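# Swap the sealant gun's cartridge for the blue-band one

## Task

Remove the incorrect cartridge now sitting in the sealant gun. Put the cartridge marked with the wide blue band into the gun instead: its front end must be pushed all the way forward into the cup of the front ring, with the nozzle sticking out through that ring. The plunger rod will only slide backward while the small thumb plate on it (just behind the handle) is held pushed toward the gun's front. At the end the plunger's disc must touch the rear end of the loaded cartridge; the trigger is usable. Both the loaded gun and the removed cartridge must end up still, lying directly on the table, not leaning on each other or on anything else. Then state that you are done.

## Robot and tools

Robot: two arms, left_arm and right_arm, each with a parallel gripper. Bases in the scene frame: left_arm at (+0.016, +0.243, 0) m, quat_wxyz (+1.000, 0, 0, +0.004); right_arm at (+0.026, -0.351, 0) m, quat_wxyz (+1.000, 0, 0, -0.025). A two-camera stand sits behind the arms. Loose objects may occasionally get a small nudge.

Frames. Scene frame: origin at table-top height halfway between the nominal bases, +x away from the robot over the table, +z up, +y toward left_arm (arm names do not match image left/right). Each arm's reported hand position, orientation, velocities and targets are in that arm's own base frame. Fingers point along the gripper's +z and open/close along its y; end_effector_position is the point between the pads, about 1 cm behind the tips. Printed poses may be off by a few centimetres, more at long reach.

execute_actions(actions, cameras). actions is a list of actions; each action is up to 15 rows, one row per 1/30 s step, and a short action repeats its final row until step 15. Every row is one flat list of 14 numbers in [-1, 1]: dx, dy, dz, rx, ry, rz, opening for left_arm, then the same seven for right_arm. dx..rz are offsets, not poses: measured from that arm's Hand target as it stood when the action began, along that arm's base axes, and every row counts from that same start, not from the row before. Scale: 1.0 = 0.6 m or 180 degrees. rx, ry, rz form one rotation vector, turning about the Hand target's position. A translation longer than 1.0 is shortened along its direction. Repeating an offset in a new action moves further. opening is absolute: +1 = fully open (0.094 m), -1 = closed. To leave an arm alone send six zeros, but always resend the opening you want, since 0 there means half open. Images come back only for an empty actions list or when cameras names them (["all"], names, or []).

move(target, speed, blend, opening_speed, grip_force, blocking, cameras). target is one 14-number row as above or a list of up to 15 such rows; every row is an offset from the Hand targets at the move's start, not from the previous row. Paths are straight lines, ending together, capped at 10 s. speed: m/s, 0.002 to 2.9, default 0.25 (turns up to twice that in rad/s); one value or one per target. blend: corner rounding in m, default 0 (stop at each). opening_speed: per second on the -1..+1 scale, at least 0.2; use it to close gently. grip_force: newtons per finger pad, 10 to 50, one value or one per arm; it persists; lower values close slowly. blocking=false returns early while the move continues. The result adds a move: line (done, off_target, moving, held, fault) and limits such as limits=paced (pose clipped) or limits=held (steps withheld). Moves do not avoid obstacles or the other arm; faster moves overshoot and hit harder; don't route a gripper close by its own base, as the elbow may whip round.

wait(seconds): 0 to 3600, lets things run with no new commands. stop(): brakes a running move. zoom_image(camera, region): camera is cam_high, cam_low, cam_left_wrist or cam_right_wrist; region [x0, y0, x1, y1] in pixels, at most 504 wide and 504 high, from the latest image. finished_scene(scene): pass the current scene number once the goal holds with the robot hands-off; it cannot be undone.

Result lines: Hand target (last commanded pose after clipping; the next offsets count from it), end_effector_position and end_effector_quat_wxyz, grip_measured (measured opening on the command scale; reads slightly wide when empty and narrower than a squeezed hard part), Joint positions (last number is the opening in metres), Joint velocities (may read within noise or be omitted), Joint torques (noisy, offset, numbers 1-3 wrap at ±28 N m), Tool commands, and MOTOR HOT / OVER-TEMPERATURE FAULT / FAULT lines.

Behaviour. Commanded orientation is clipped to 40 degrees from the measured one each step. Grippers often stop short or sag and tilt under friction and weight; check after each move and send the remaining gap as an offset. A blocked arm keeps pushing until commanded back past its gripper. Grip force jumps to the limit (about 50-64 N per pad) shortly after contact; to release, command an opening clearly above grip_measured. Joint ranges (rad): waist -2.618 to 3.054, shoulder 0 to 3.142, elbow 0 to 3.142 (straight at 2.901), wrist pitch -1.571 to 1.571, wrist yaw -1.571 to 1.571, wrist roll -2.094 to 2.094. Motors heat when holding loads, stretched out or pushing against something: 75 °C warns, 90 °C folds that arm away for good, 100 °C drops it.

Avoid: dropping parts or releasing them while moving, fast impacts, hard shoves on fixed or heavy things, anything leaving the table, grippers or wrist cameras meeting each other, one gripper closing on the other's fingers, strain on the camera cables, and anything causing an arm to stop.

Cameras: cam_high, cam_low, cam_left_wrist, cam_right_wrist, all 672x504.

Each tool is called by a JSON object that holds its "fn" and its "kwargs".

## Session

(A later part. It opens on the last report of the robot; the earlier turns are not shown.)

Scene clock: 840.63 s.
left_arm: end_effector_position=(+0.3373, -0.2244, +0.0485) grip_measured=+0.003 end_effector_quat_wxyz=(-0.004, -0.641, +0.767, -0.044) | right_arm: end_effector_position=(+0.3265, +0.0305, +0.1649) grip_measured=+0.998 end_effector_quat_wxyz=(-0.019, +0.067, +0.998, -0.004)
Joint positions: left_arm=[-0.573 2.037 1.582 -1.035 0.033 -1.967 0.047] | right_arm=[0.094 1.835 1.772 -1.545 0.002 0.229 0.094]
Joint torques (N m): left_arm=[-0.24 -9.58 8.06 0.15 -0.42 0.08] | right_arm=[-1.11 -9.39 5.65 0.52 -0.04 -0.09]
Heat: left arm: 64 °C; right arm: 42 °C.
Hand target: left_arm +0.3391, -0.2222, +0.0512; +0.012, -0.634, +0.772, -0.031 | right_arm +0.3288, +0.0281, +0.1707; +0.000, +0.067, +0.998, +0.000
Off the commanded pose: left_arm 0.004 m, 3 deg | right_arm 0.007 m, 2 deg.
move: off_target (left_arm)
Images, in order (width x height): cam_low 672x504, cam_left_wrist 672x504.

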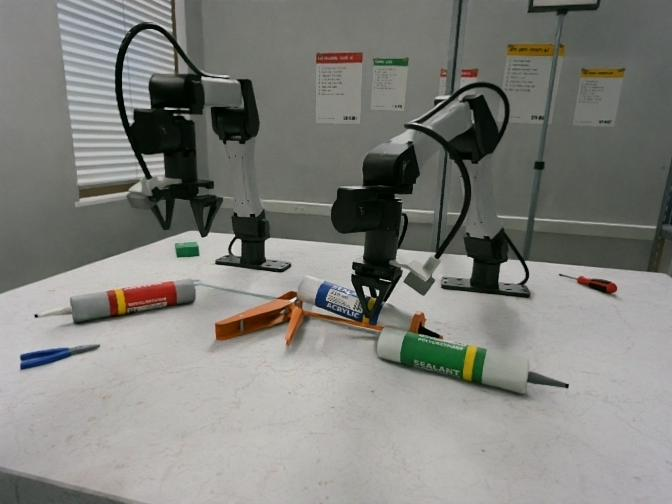

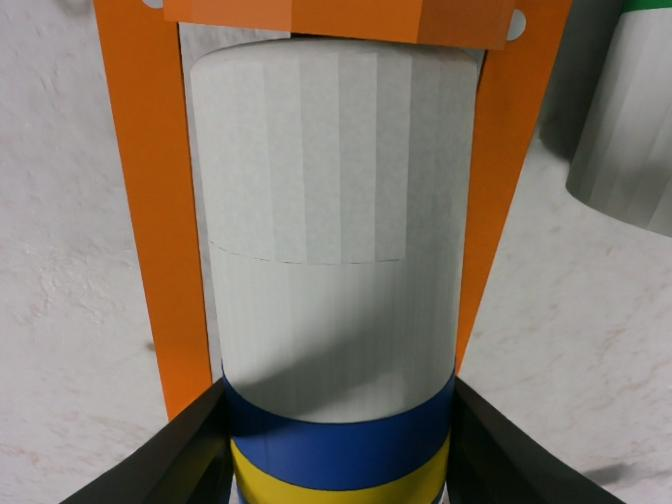

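{"fn": "move", "kwargs": {"target": [[0,0,0.005,0,0,0,-0.4,0,0,0,0,0,0,1.0],[0.004,0.02,0.003,0,0,0,-0.4,0,0,0,0,0,0,1.0]], "speed": 0.06, "cameras": ["cam_left_wrist","cam_low","cam_high"]}}

{"fn": "zoom_image", "kwargs": {"camera": "cam_low", "region": [270, 250, 450, 350]}}

{"fn": "zoom_image", "kwargs": {"camera": "cam_high", "region": [310, 180, 450, 370]}}

Scene clock: 850.97 s.
left_arm: end_effector_position=(+0.3360, -0.2133, +0.0460) grip_measured=+0.003 end_effector_quat_wxyz=(+0.003, -0.630, +0.776, -0.025) | right_arm: end_effector_position=(+0.3265, +0.0305, +0.1649) grip_measured=+0.998 end_effector_quat_wxyz=(-0.019, +0.067, +0.998, -0.004)
Joint positions: left_arm=[-0.561 2.04 1.579 -1.06 0.01 -1.925 0.047] | right_arm=[0.094 1.835 1.772 -1.545 0.002 0.229 0.094]
Joint torques (N m): left_arm=[1.03 -11.78 6.84 0.28 -0.25 -0.09] | right_arm=[-1.28 -9.36 5.57 0.56 -0.04 -0.12]
Heat: left arm: 63 °C; right arm: 42 °C.
Hand target: left_arm +0.3414, -0.2101, +0.0530; +0.012, -0.634, +0.773, -0.031 | right_arm +0.3288, +0.0281, +0.1707; +0.000, +0.067, +0.998, +0.000
Off the commanded pose: left_arm 0.009 m, 1 deg | right_arm 0.007 m, 2 deg.
move: done
Images, in order (width x height): cam_high 672x504, cam_low 672x504, cam_left_wrist 672x504.

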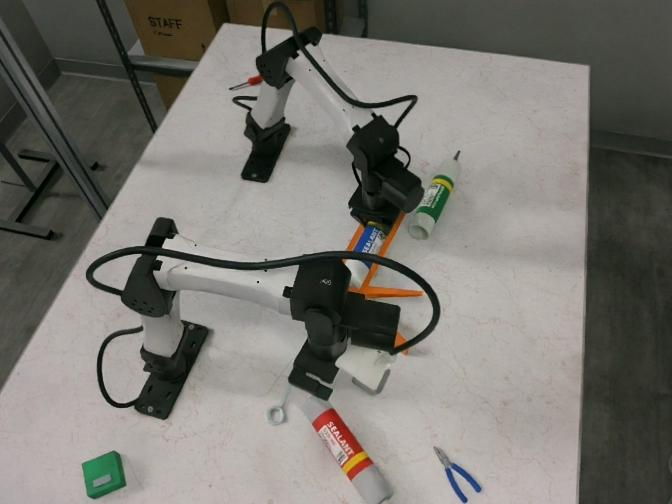

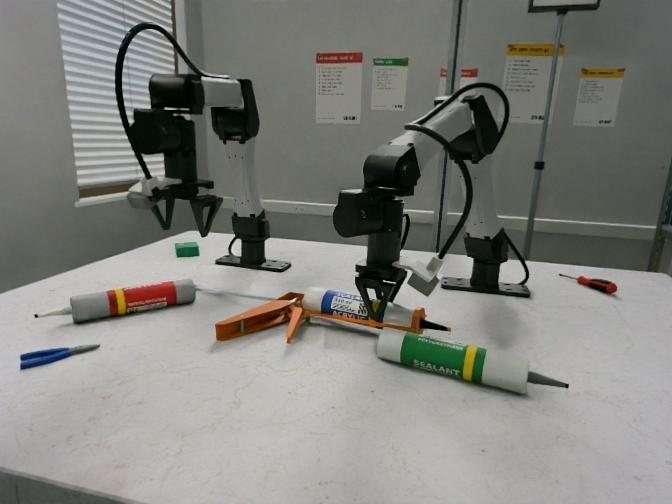

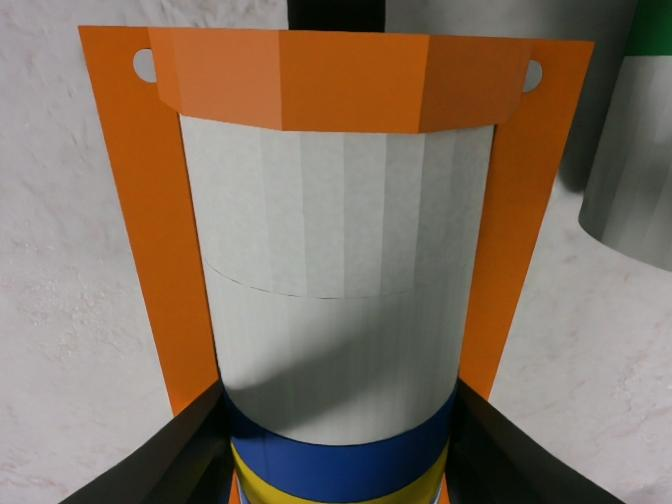

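Scaled by 2.800.

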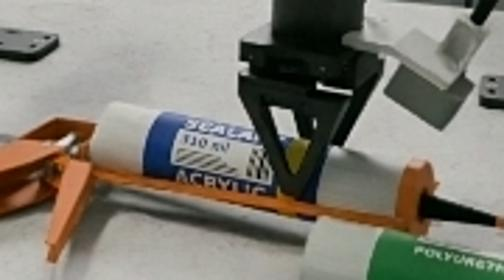

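Scaled by 2.653.

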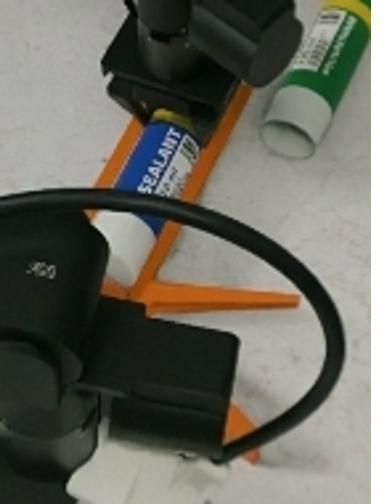

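{"fn": "move", "kwargs": {"target": [[0,0,0,0,0,0,-0.4,0,0.35,0.0,0,0,0,1.0],[0,0,0,0,0,0,-0.4,0,0.35,-0.14,0,0,0,1.0]], "speed": [0.3,0.2], "blend": 0.01, "cameras": ["cam_right_wrist","cam_low"]}}

Scene clock: 862.00 s.
left_arm: end_effector_position=(+0.3360, -0.2133, +0.0460) grip_measured=+0.003 end_effector_quat_wxyz=(+0.003, -0.630, +0.776, -0.025) | right_arm: end_effector_position=(+0.3268, +0.2347, +0.0897) grip_measured=+0.998 end_effector_quat_wxyz=(-0.004, +0.063, +0.998, -0.004)
Joint positions: left_arm=[-0.561 2.04 1.579 -1.06 0.01 -1.925 0.047] | right_arm=[0.623 2.099 1.843 -1.327 0 0.749 0.094]
Joint torques (N m): left_arm=[1.07 -11.56 6.68 0.28 -0.26 -0.11] | right_arm=[-0.03 -9.26 5.85 0.57 -0.01 0.12]
Heat: left arm: 60 °C; right arm: 43 °C.
Hand target: left_arm +0.3414, -0.2101, +0.0530; +0.012, -0.634, +0.773, -0.031 | right_arm +0.3289, +0.2381, +0.0867; +0.000, +0.067, +0.998, +0.000
Off the commanded pose: left_arm 0.009 m, 1 deg | right_arm 0.005 m, 1 deg.
move: done
Images, in order (width x height): cam_low 672x504, cam_right_wrist 672x504.

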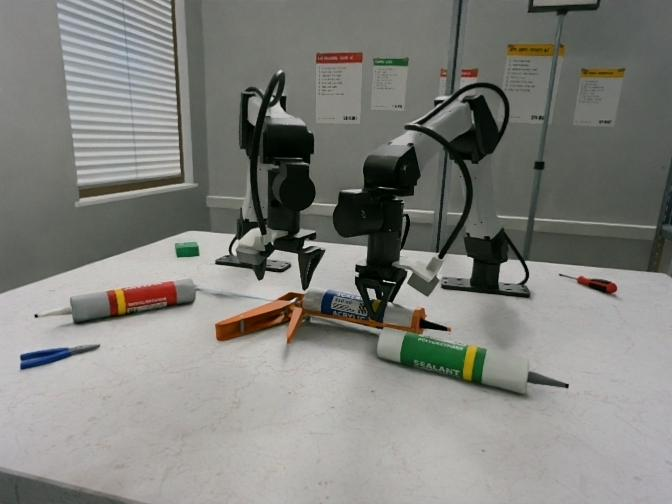

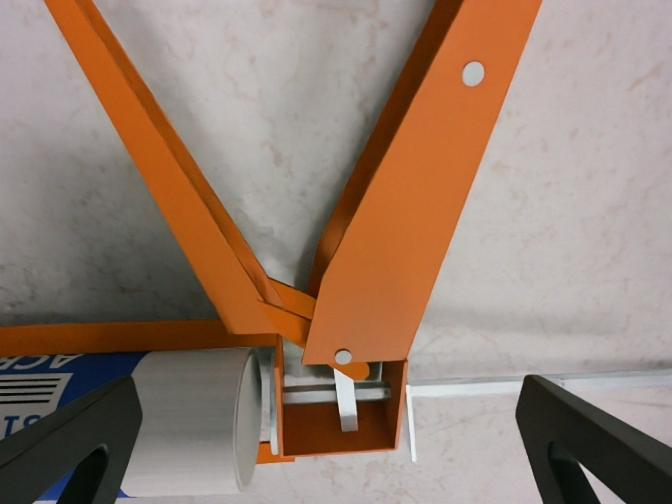

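{"fn": "move", "kwargs": {"target": [[0,0,0,0,0,0,-0.4,0,0,-0.11,0,0,0,1.0],[0,0,0,0,0,0,-0.4,0,0,-0.11,0,0,0,0.8]], "speed": [0.15,0.2], "opening_speed": 0.4, "cameras": ["cam_right_wrist","cam_low","cam_left_wrist"]}}

Scene clock: 871.17 s.
left_arm: end_effector_position=(+0.3360, -0.2127, +0.0421) grip_measured=+0.003 end_effector_quat_wxyz=(+0.003, -0.630, +0.776, -0.021) | right_arm: end_effector_position=(+0.3216, +0.2342, +0.0406) grip_measured=+0.802 end_effector_quat_wxyz=(-0.010, +0.063, +0.998, +0.001)
Joint positions: left_arm=[-0.561 2.05 1.579 -1.058 0.007 -1.924 0.047] | right_arm=[0.623 2.106 1.658 -1.138 -0.015 0.749 0.085]
Joint torques (N m): left_arm=[1.09 -12.59 6.78 0.22 -0.17 -0.08] | right_arm=[-0.1 -6.79 3.73 1.12 0.13 0.09]
Heat: left arm: 59 °C; right arm: 43 °C.
Hand target: left_arm +0.3415, -0.2101, +0.0529; +0.012, -0.634, +0.773, -0.031 | right_arm +0.3288, +0.2381, +0.0206; +0.000, +0.067, +0.998, +0.000
Off the commanded pose: left_arm 0.012 m, 2 deg | right_arm 0.022 m, 1 deg.
move: off_target (right_arm); target 2's new opening was sent with right_arm's hand 0.023 m and 2 deg from that target
Images, in order (width x height): cam_low 672x504, cam_left_wrist 672x504, cam_right_wrist 672x504.

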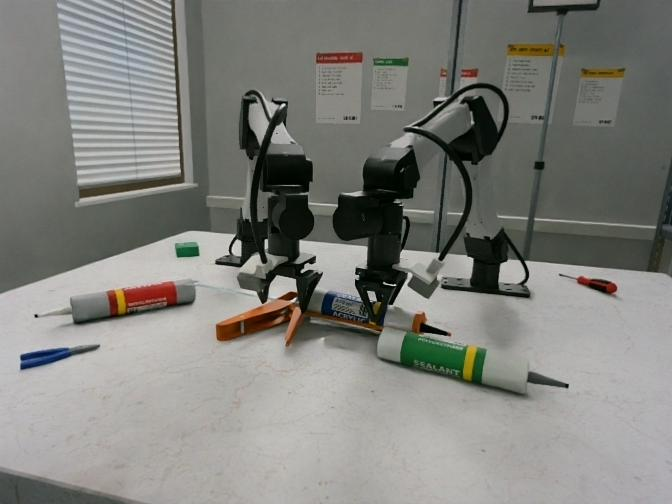

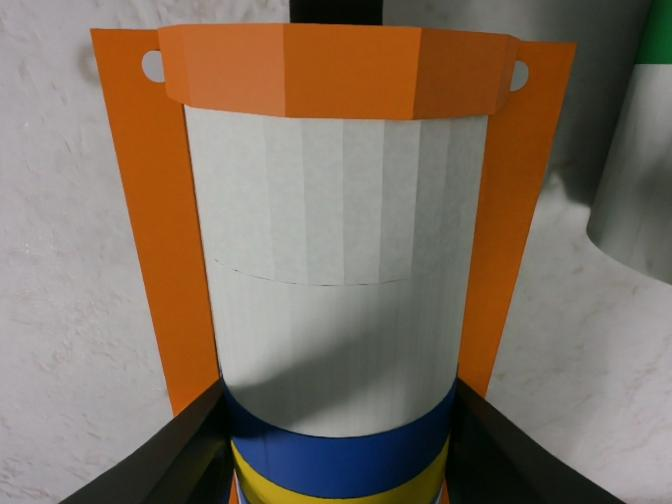

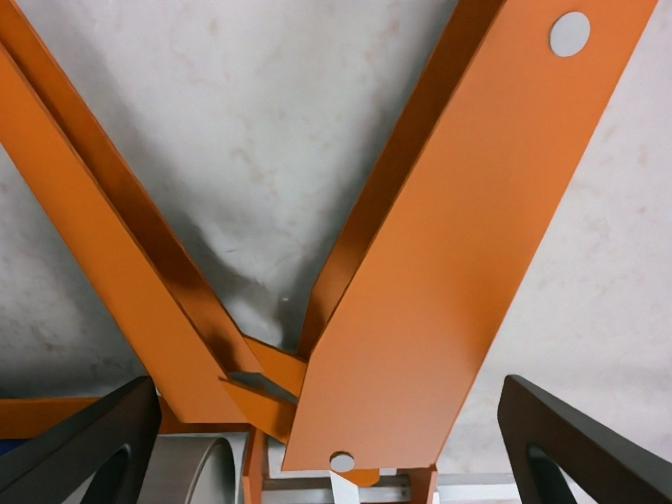

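{"fn": "move", "kwargs": {"target": [[0,0,0,0,0,0,-0.4,0,0,0,0,0,0,1.0],[0,0,0,0,0,0,-0.4,0.0,0.0,0.08,0,0,0,1.0],[0,0,0,0,0,0,-0.4,0.012,0.007,0.05,0,0,0,1.0],[0,0,0,0,0,0,-0.4,0.012,0.007,0.0,0,0,0,1.0]], "speed": [0.15,0.2,0.15,0.12], "cameras": ["cam_right_wrist","cam_low"]}}

Scene clock: 883.03 s.
left_arm: end_effector_position=(+0.3347, -0.2117, +0.0416) grip_measured=+0.003 end_effector_quat_wxyz=(+0.003, -0.629, +0.778, -0.018) | right_arm: end_effector_position=(+0.3321, +0.2414, +0.0257) grip_measured=+0.998 end_effector_quat_wxyz=(-0.008, +0.064, +0.998, +0.002)
Joint positions: left_arm=[-0.561 2.05 1.577 -1.062 0.007 -1.921 0.047] | right_arm=[0.623 2.164 1.688 -1.104 -0.013 0.751 0.094]
Joint torques (N m): left_arm=[1.05 -12.83 6.87 0.3 -0.22 -0.12] | right_arm=[-0.25 -9.02 5.96 0.63 0.11 0.07]
Heat: left arm: 59 °C; right arm: 43 °C.
Hand target: left_arm +0.3415, -0.2101, +0.0528; +0.012, -0.634, +0.772, -0.031 | right_arm +0.3360, +0.2424, +0.0206; +0.000, +0.067, +0.998, +0.000
Off the commanded pose: left_arm 0.013 m, 2 deg | right_arm 0.006 m, 1 deg.
move: done
Images, in order (width x height): cam_low 672x504, cam_right_wrist 672x504.

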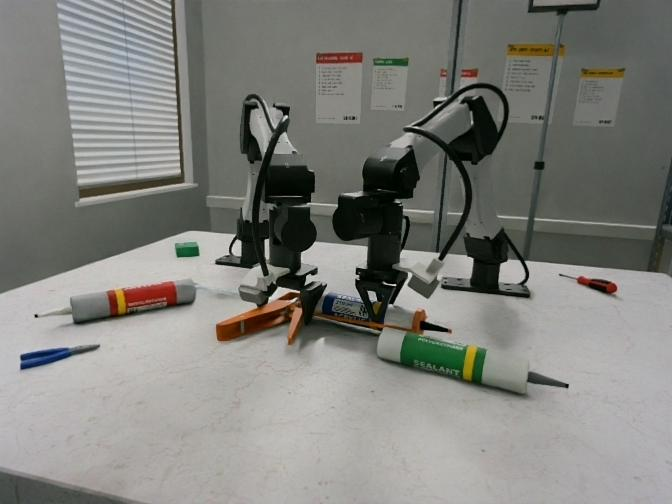

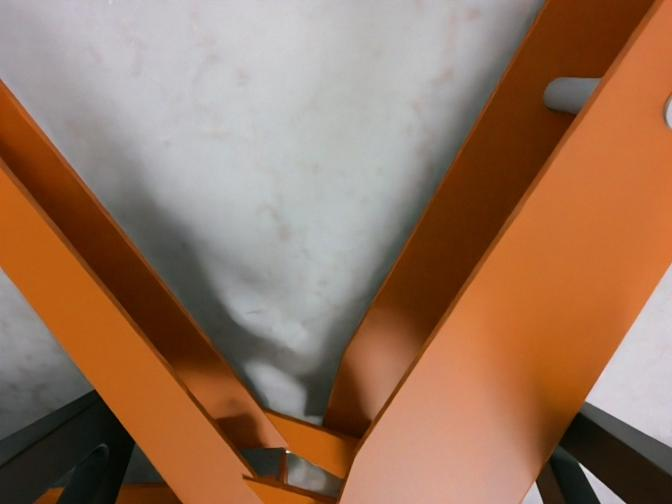

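{"fn": "move", "kwargs": {"target": [[0.002,0.008,0,0,0,0,-0.4,0,0,0,0,0,0,1.0],[0.002,0.008,0,0,0,0,-0.4,0,0,0,0,0,0,0.5]], "speed": 0.1, "opening_speed": 0.4, "cameras": ["cam_right_wrist","cam_low","cam_left_wrist"]}}

{"fn": "zoom_image", "kwargs": {"camera": "cam_low", "region": [200, 250, 470, 370]}}

Scene clock: 889.63 s.
left_arm: end_effector_position=(+0.3301, -0.2048, +0.0388) grip_measured=+0.003 end_effector_quat_wxyz=(-0.002, -0.631, +0.776, -0.005) | right_arm: end_effector_position=(+0.3370, +0.2411, +0.0257) grip_measured=+0.509 end_effector_quat_wxyz=(+0.004, +0.084, +0.996, +0.000)
Joint positions: left_arm=[-0.552 2.05 1.566 -1.079 0.007 -1.919 0.047] | right_arm=[0.623 2.164 1.688 -1.089 0.005 0.791 0.071]
Joint torques (N m): left_arm=[1.22 -13.48 7.05 0.42 -0.15 -0.01] | right_arm=[-0.27 -9.03 6.01 0.47 -0.04 -0.32]
Heat: left arm: 59 °C; right arm: 44 °C.
Hand target: left_arm +0.3427, -0.2053, +0.0528; +0.012, -0.634, +0.772, -0.031 | right_arm +0.3360, +0.2423, +0.0206; +0.000, +0.067, +0.998, +0.000
Off the commanded pose: left_arm 0.019 m, 3 deg | right_arm 0.005 m, 2 deg.
move: off_target (left_arm)
Images, in order (width x height): cam_low 672x504, cam_left_wrist 672x504, cam_right_wrist 672x504.

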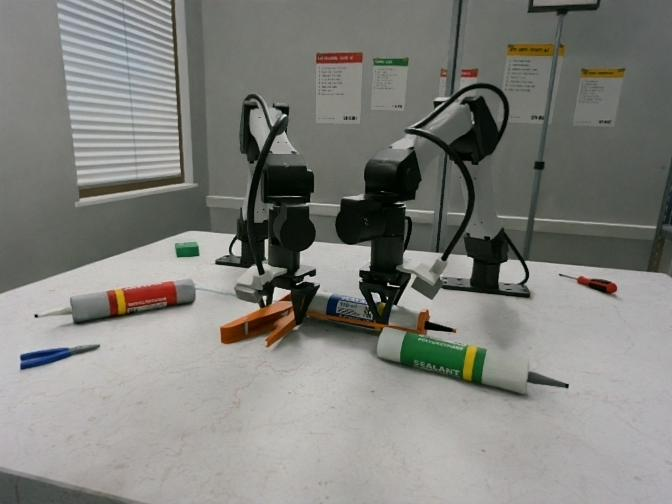

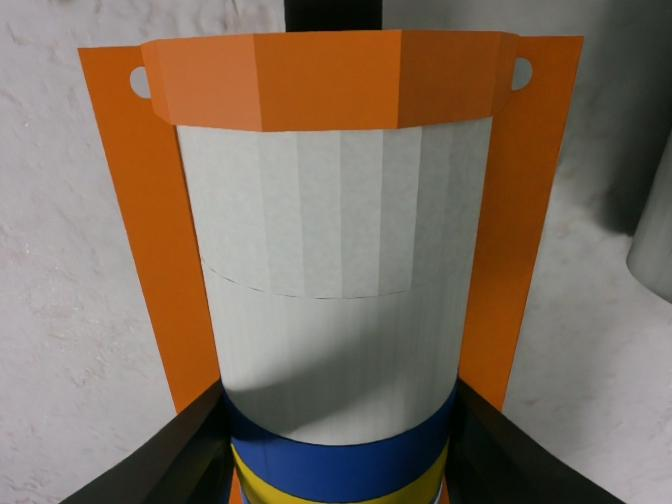

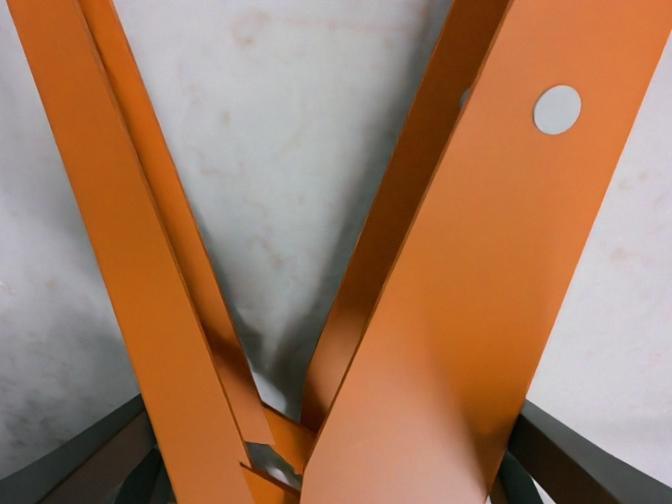

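Scaled by 1.867.

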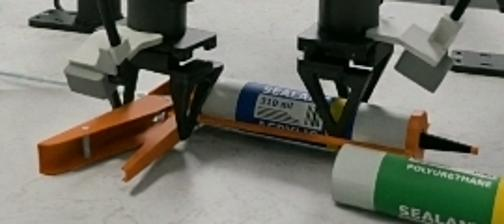

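{"fn": "move", "kwargs": {"target": [0,0,0,0,0,0,-0.4,0,0,0,0,0,0,0.12], "opening_speed": 0.4, "cameras": ["cam_right_wrist","cam_low","cam_left_wrist"]}}

{"fn": "zoom_image", "kwargs": {"camera": "cam_low", "region": [200, 250, 470, 370]}}

Scene clock: 895.07 s.
left_arm: end_effector_position=(+0.3252, -0.2029, +0.0388) grip_measured=+0.003 end_effector_quat_wxyz=(-0.009, -0.645, +0.764, +0.004) | right_arm: end_effector_position=(+0.3455, +0.2400, +0.0257) grip_measured=+0.253 end_effector_quat_wxyz=(+0.019, +0.119, +0.993, +0.003)
Joint positions: left_arm=[-0.551 2.05 1.566 -1.1 0.015 -1.952 0.047] | right_arm=[0.616 2.164 1.688 -1.064 0.021 0.854 0.059]
Joint torques (N m): left_arm=[1.33 -13.26 6.97 0.55 -0.26 0.33] | right_arm=[0.54 -9.13 6.01 0.28 -0.2 -0.89]
Heat: left arm: 59 °C; right arm: 45 °C.
Hand target: left_arm +0.3426, -0.2053, +0.0528; +0.012, -0.634, +0.773, -0.031 | right_arm +0.3360, +0.2423, +0.0206; +0.000, +0.067, +0.998, +0.000
Off the commanded pose: left_arm 0.023 m, 5 deg | right_arm 0.011 m, 6 deg.
move: done
Images, in order (width x height): cam_low 672x504, cam_left_wrist 672x504, cam_right_wrist 672x504.

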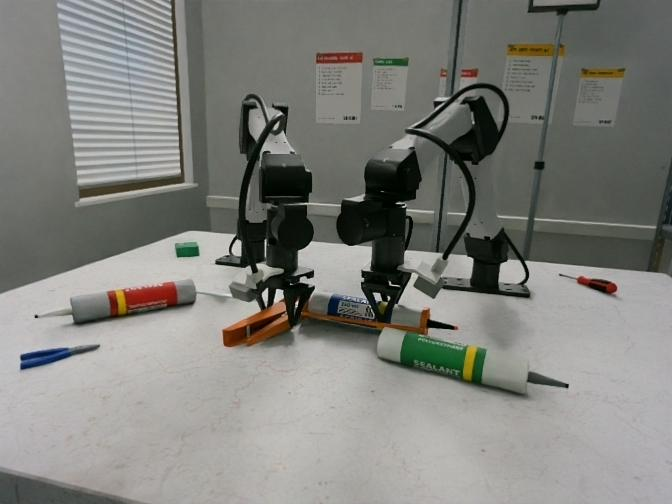

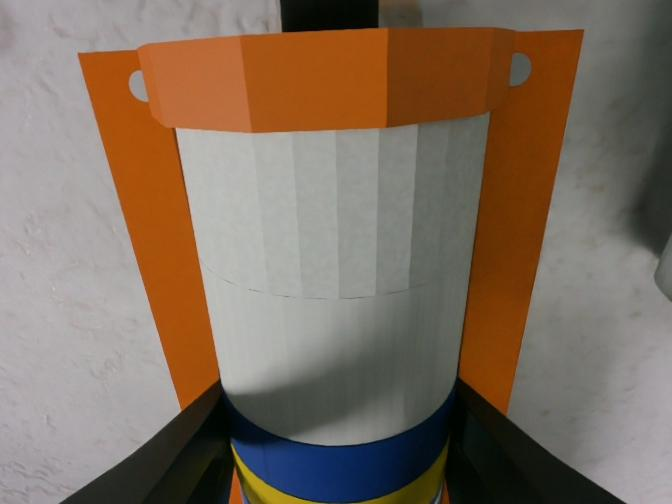

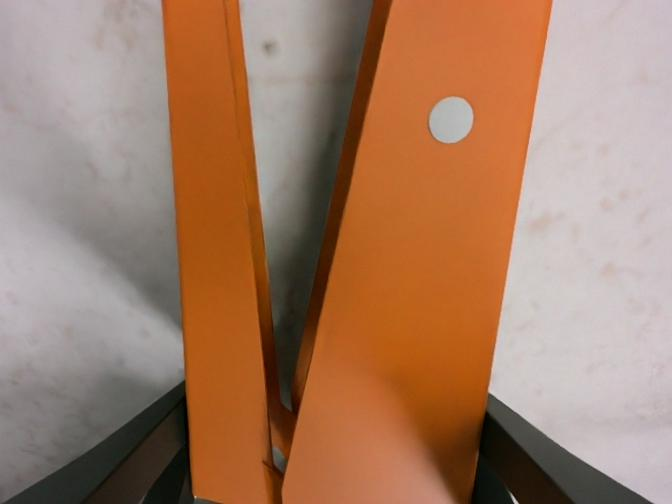

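Scaled by 1.867.

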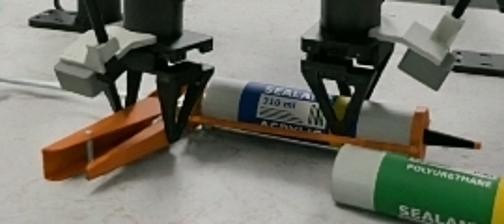

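{"fn": "move", "kwargs": {"target": [0,0,0,0,0,0,-0.4,0,0,0,0,0,0,0.95], "opening_speed": 0.8, "cameras": ["cam_right_wrist","cam_low","cam_left_wrist"]}}

{"fn": "zoom_image", "kwargs": {"camera": "cam_low", "region": [200, 250, 470, 370]}}

Scene clock: 902.73 s.
left_arm: end_effector_position=(+0.3305, -0.2031, +0.0388) grip_measured=+0.003 end_effector_quat_wxyz=(-0.002, -0.634, +0.773, -0.003) | right_arm: end_effector_position=(+0.3414, +0.2438, +0.0256) grip_measured=+0.947 end_effector_quat_wxyz=(+0.011, +0.072, +0.997, +0.008)
Joint positions: left_arm=[-0.549 2.05 1.566 -1.081 0.005 -1.923 0.047] | right_arm=[0.621 2.164 1.688 -1.068 0.001 0.765 0.091]
Joint torques (N m): left_arm=[1.1 -13.23 6.94 0.39 -0.17 0.03] | right_arm=[0.12 -9.06 6.02 0.29 0 -0.05]
Heat: left arm: 59 °C; right arm: 46 °C.
Hand target: left_arm +0.3426, -0.2053, +0.0528; +0.012, -0.634, +0.772, -0.031 | right_arm +0.3360, +0.2423, +0.0206; +0.000, +0.067, +0.998, +0.000
Off the commanded pose: left_arm 0.019 m, 4 deg | right_arm 0.008 m, 2 deg.
move: done
Images, in order (width x height): cam_low 672x504, cam_left_wrist 672x504, cam_right_wrist 672x504.

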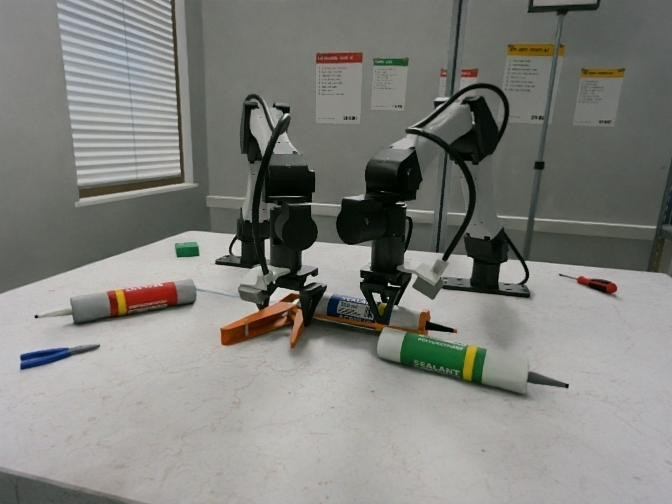

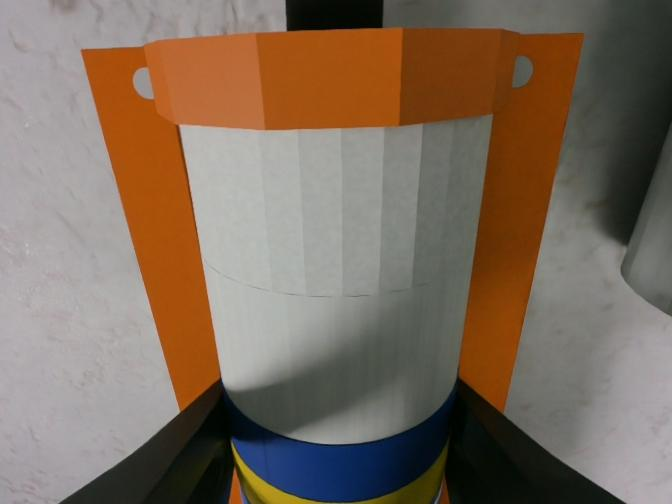

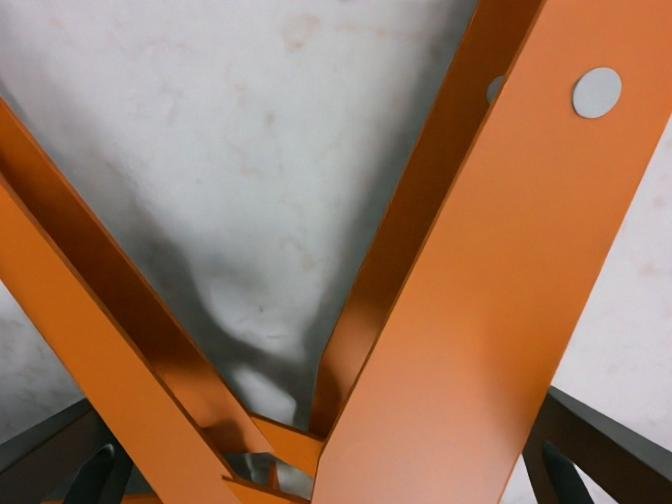

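Scaled by 1.867.

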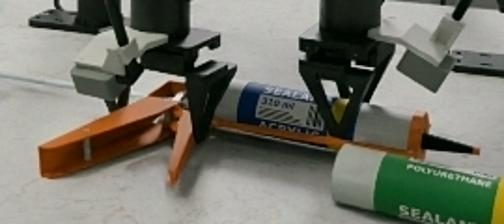

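{"fn": "move", "kwargs": {"target": [[0,0,0,0,0,0,-0.4,0,0,0,0,0,0,0.5],[0,0,0,0,0,0,-0.4,0,0,0,0,0,0,0.25]], "opening_speed": 0.5, "cameras": ["cam_left_wrist","cam_right_wrist","cam_low"]}}

{"fn": "zoom_image", "kwargs": {"camera": "cam_low", "region": [260, 270, 400, 350]}}

Scene clock: 907.90 s.
left_arm: end_effector_position=(+0.3322, -0.2038, +0.0388) grip_measured=+0.003 end_effector_quat_wxyz=(+0.000, -0.634, +0.774, -0.006) | right_arm: end_effector_position=(+0.3407, +0.2448, +0.0256) grip_measured=+0.587 end_effector_quat_wxyz=(+0.008, +0.084, +0.996, +0.011)
Joint positions: left_arm=[-0.549 2.05 1.566 -1.074 0.004 -1.921 0.047] | right_arm=[0.621 2.164 1.688 -1.068 -0.006 0.79 0.075]
Joint torques (N m): left_arm=[1.14 -13.24 6.99 0.38 -0.15 -0.01] | right_arm=[0.02 -9.11 6.11 0.31 0.06 -0.32]
Heat: left arm: 59 °C; right arm: 47 °C.
Hand target: left_arm +0.3426, -0.2053, +0.0528; +0.012, -0.634, +0.773, -0.031 | right_arm +0.3360, +0.2423, +0.0206; +0.000, +0.067, +0.998, +0.000
Off the commanded pose: left_arm 0.018 m, 3 deg | right_arm 0.007 m, 3 deg.
move: done
Images, in order (width x height): cam_low 672x504, cam_left_wrist 672x504, cam_right_wrist 672x504.

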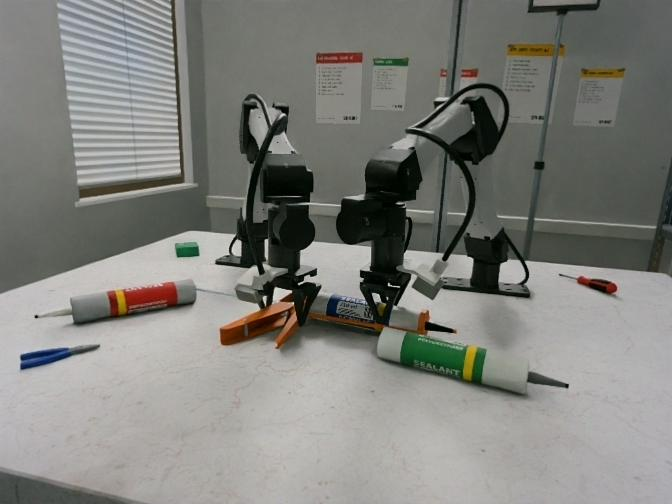

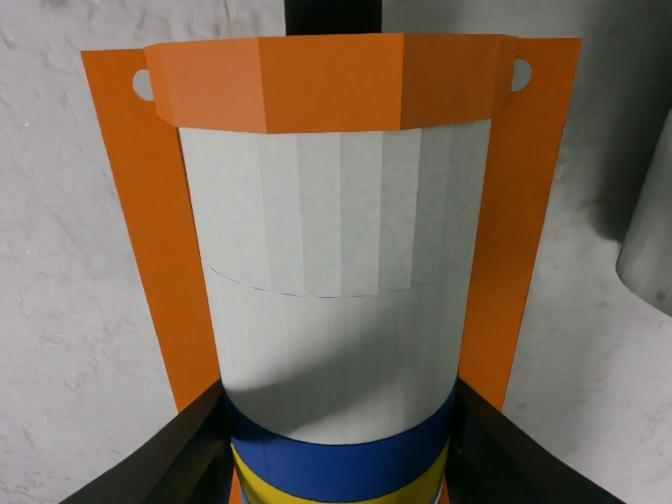

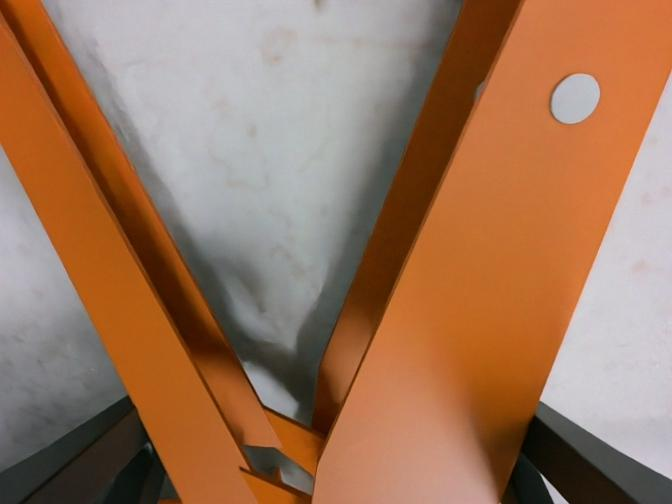

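Scaled by 3.600.

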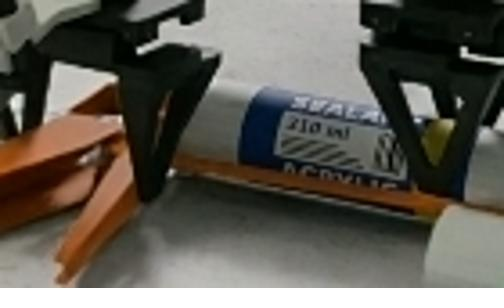

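{"fn": "move", "kwargs": {"target": [[-0.013,0.0,-0.018,0,0,0,-0.4,0,0,0,0,0,0,0.95],[-0.013,0.0,-0.018,0,0,0,0.4,0,0,0,0,0,0,0.95]], "speed": 0.1, "opening_speed": 0.8, "cameras": ["cam_left_wrist","cam_low"]}}

{"fn": "zoom_image", "kwargs": {"camera": "cam_low", "region": [260, 260, 480, 360]}}

Scene clock: 919.10 s.
left_arm: end_effector_position=(+0.3361, -0.2059, +0.0388) grip_measured=+0.397 end_effector_quat_wxyz=(+0.008, -0.635, +0.772, -0.027) | right_arm: end_effector_position=(+0.3406, +0.2447, +0.0255) grip_measured=+0.948 end_effector_quat_wxyz=(+0.009, +0.071, +0.997, +0.009)
Joint positions: left_arm=[-0.549 2.026 1.529 -1.017 0.003 -1.927 0.066] | right_arm=[0.622 2.164 1.688 -1.069 -0.002 0.765 0.092]
Joint torques (N m): left_arm=[0.27 -11.96 5.08 0.41 -0.18 0] | right_arm=[-0.13 -9.06 6.09 0.3 0.02 -0.07]
Heat: left arm: 60 °C; right arm: 48 °C.
Hand target: left_arm +0.3348, -0.2053, +0.0421; +0.012, -0.634, +0.773, -0.031 | right_arm +0.3361, +0.2424, +0.0207; +0.000, +0.067, +0.998, +0.000
Off the commanded pose: left_arm 0.004 m, 1 deg | right_arm 0.007 m, 2 deg.
move: done
Images, in order (width x height): cam_low 672x504, cam_left_wrist 672x504.

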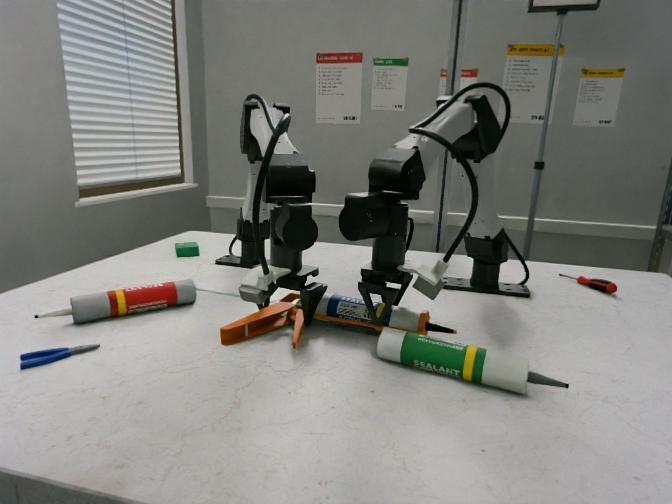

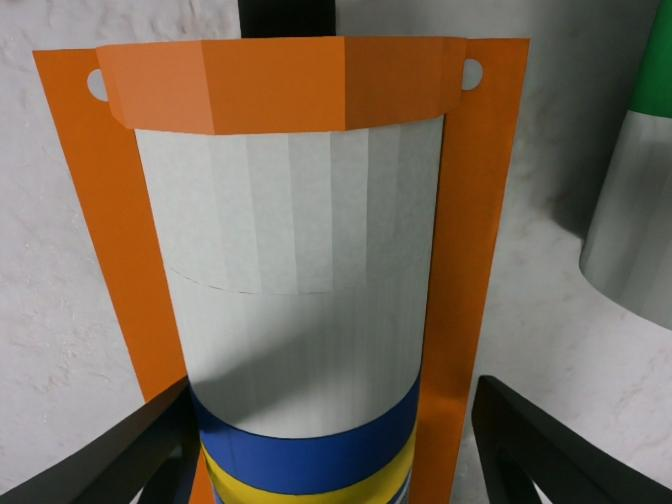

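Scaled by 2.291.

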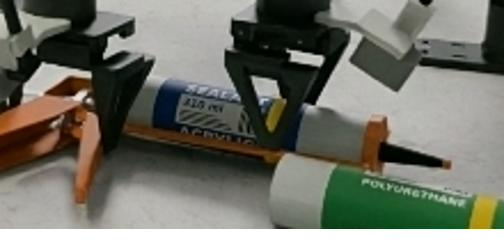

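{"fn": "move", "kwargs": {"target": [[-0.0115,0.002,0.0,0,0,0,0.4,0,0,0.0,0,0,0,1.0],[-0.0115,0.002,0.2,0,0,0,0.6,0,0,0.11,0,0,0,1.0],[-0.02,0.25,0.22,0,0,0,0.6,0,0,0.11,0,0,0,1.0]], "speed": [0.08,0.2,0.3], "cameras": ["cam_left_wrist","cam_right_wrist","cam_low","cam_high"]}}

{"fn": "zoom_image", "kwargs": {"camera": "cam_low", "region": [200, 250, 470, 370]}}

Scene clock: 928.20 s.
left_arm: end_effector_position=(+0.3250, -0.0568, +0.1669) grip_measured=+0.598 end_effector_quat_wxyz=(+0.008, -0.634, +0.773, -0.021) | right_arm: end_effector_position=(+0.3336, +0.2398, +0.0717) grip_measured=+0.998 end_effector_quat_wxyz=(-0.013, +0.071, +0.997, -0.009)
Joint positions: left_arm=[-0.165 1.766 1.693 -1.458 0.016 -1.539 0.075] | right_arm=[0.622 2.16 1.866 -1.308 -0.003 0.764 0.094]
Joint torques (N m): left_arm=[1.05 -10.77 5.61 0.32 -0.01 0.06] | right_arm=[-0.1 -11.66 8.83 0.14 0.01 -0.07]
Heat: left arm: 60 °C; right arm: 48 °C.
Hand target: left_arm +0.3228, -0.0553, +0.1740; +0.012, -0.634, +0.772, -0.031 | right_arm +0.3360, +0.2423, +0.0867; +0.000, +0.067, +0.998, +0.000
Off the commanded pose: left_arm 0.008 m, 1 deg | right_arm 0.015 m, 2 deg.
move: off_target (right_arm)

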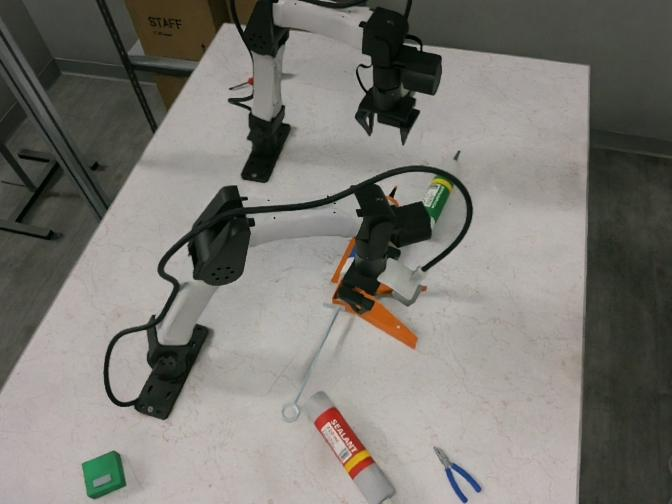

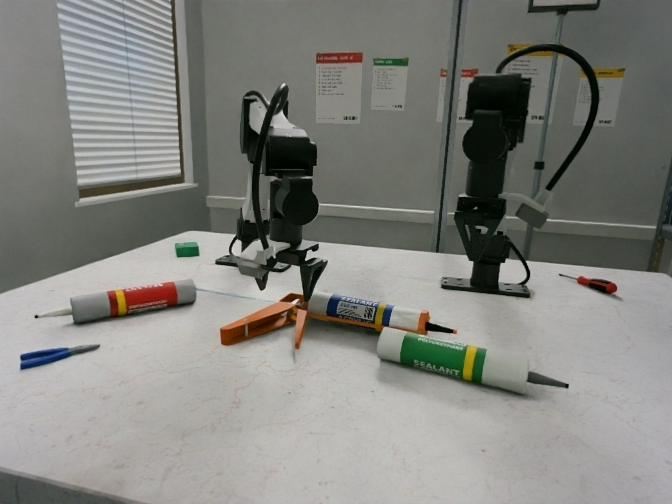

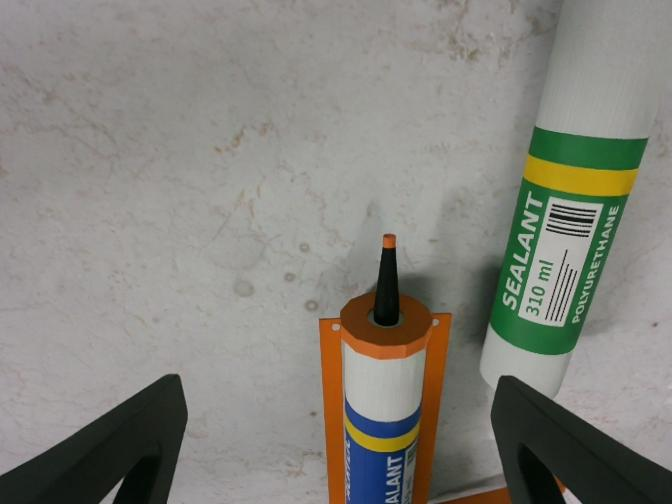

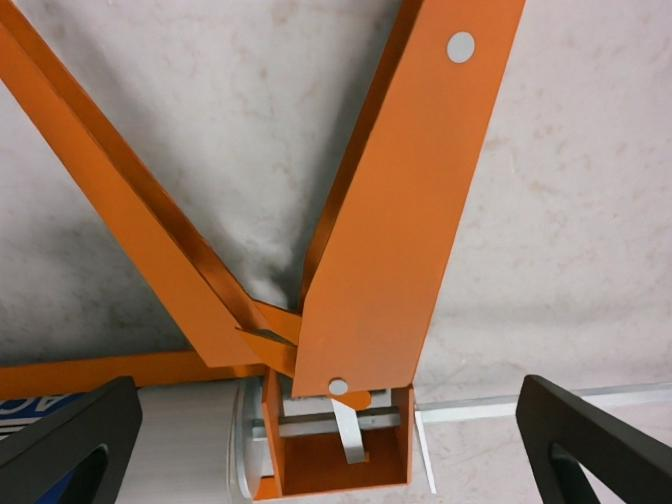

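Scaled by 1.867.

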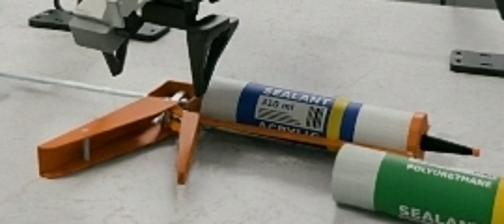

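{"fn": "zoom_image", "kwargs": {"camera": "cam_right_wrist", "region": [170, 360, 430, 504]}}

{"fn": "zoom_image", "kwargs": {"camera": "cam_left_wrist", "region": [300, 210, 480, 400]}}

{"fn": "move", "kwargs": {"target": [0,0,0,0,0,0,0.6,0,0,0.12,0,0,0,1.0], "speed": 0.25, "cameras": ["cam_right_wrist","cam_low"]}}

Scaled by 1.938.

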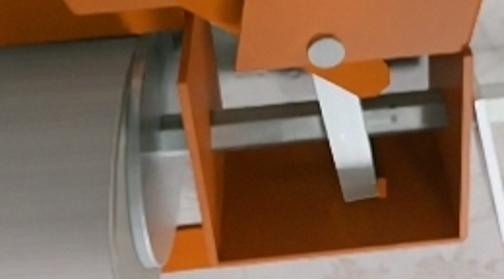

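Scaled by 2.653.

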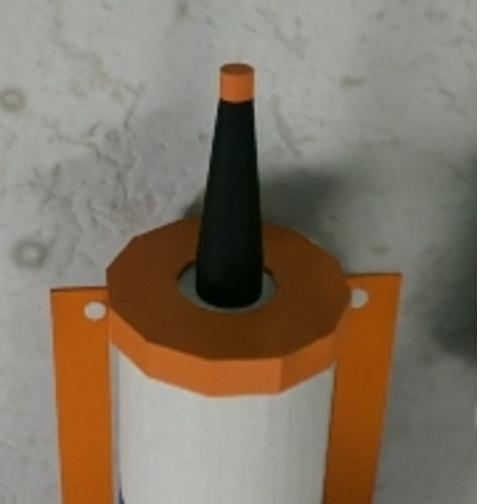

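Scene clock: 932.53 s.
left_arm: end_effector_position=(+0.3250, -0.0568, +0.1669) grip_measured=+0.598 end_effector_quat_wxyz=(+0.008, -0.634, +0.773, -0.021) | right_arm: end_effector_position=(+0.3364, +0.2419, +0.1473) grip_measured=+0.998 end_effector_quat_wxyz=(+0.004, +0.071, +0.997, +0.005)
Joint positions: left_arm=[-0.165 1.766 1.693 -1.458 0.016 -1.539 0.075] | right_arm=[0.622 2.16 2.169 -1.567 -0.003 0.764 0.094]
Joint torques (N m): left_arm=[0.91 -10.8 5.61 0.36 0.01 0.01] | right_arm=[-0.21 -10.85 8.72 0.25 0.02 -0.02]
Heat: left arm: 60 °C; right arm: 48 °C.
Hand target: left_arm +0.3228, -0.0552, +0.1740; +0.012, -0.634, +0.772, -0.031 | right_arm +0.3360, +0.2423, +0.1587; +0.000, +0.067, +0.998, +0.000
Off the commanded pose: left_arm 0.008 m, 1 deg | right_arm 0.011 m, 1 deg.
joint sent to its limit (right arm) — joint 4 (wrist pitch), lower limit. The joint targets still meet the commanded pose.
move: off_target (right_arm)
Images, in order (width x height): cam_low 672x504, cam_right_wrist 672x504.

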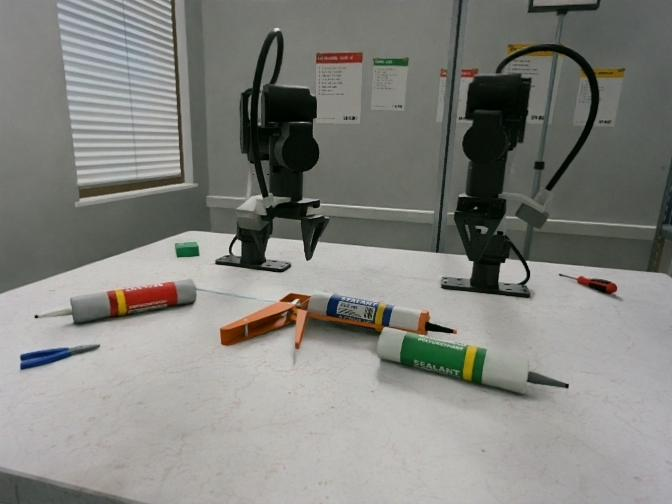

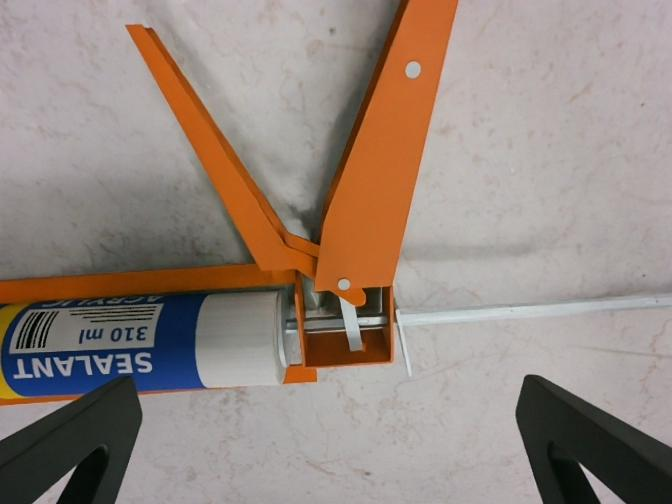

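{"fn": "finished_scene", "kwargs": {"scene": 2}}

The scene is finished: the task was done.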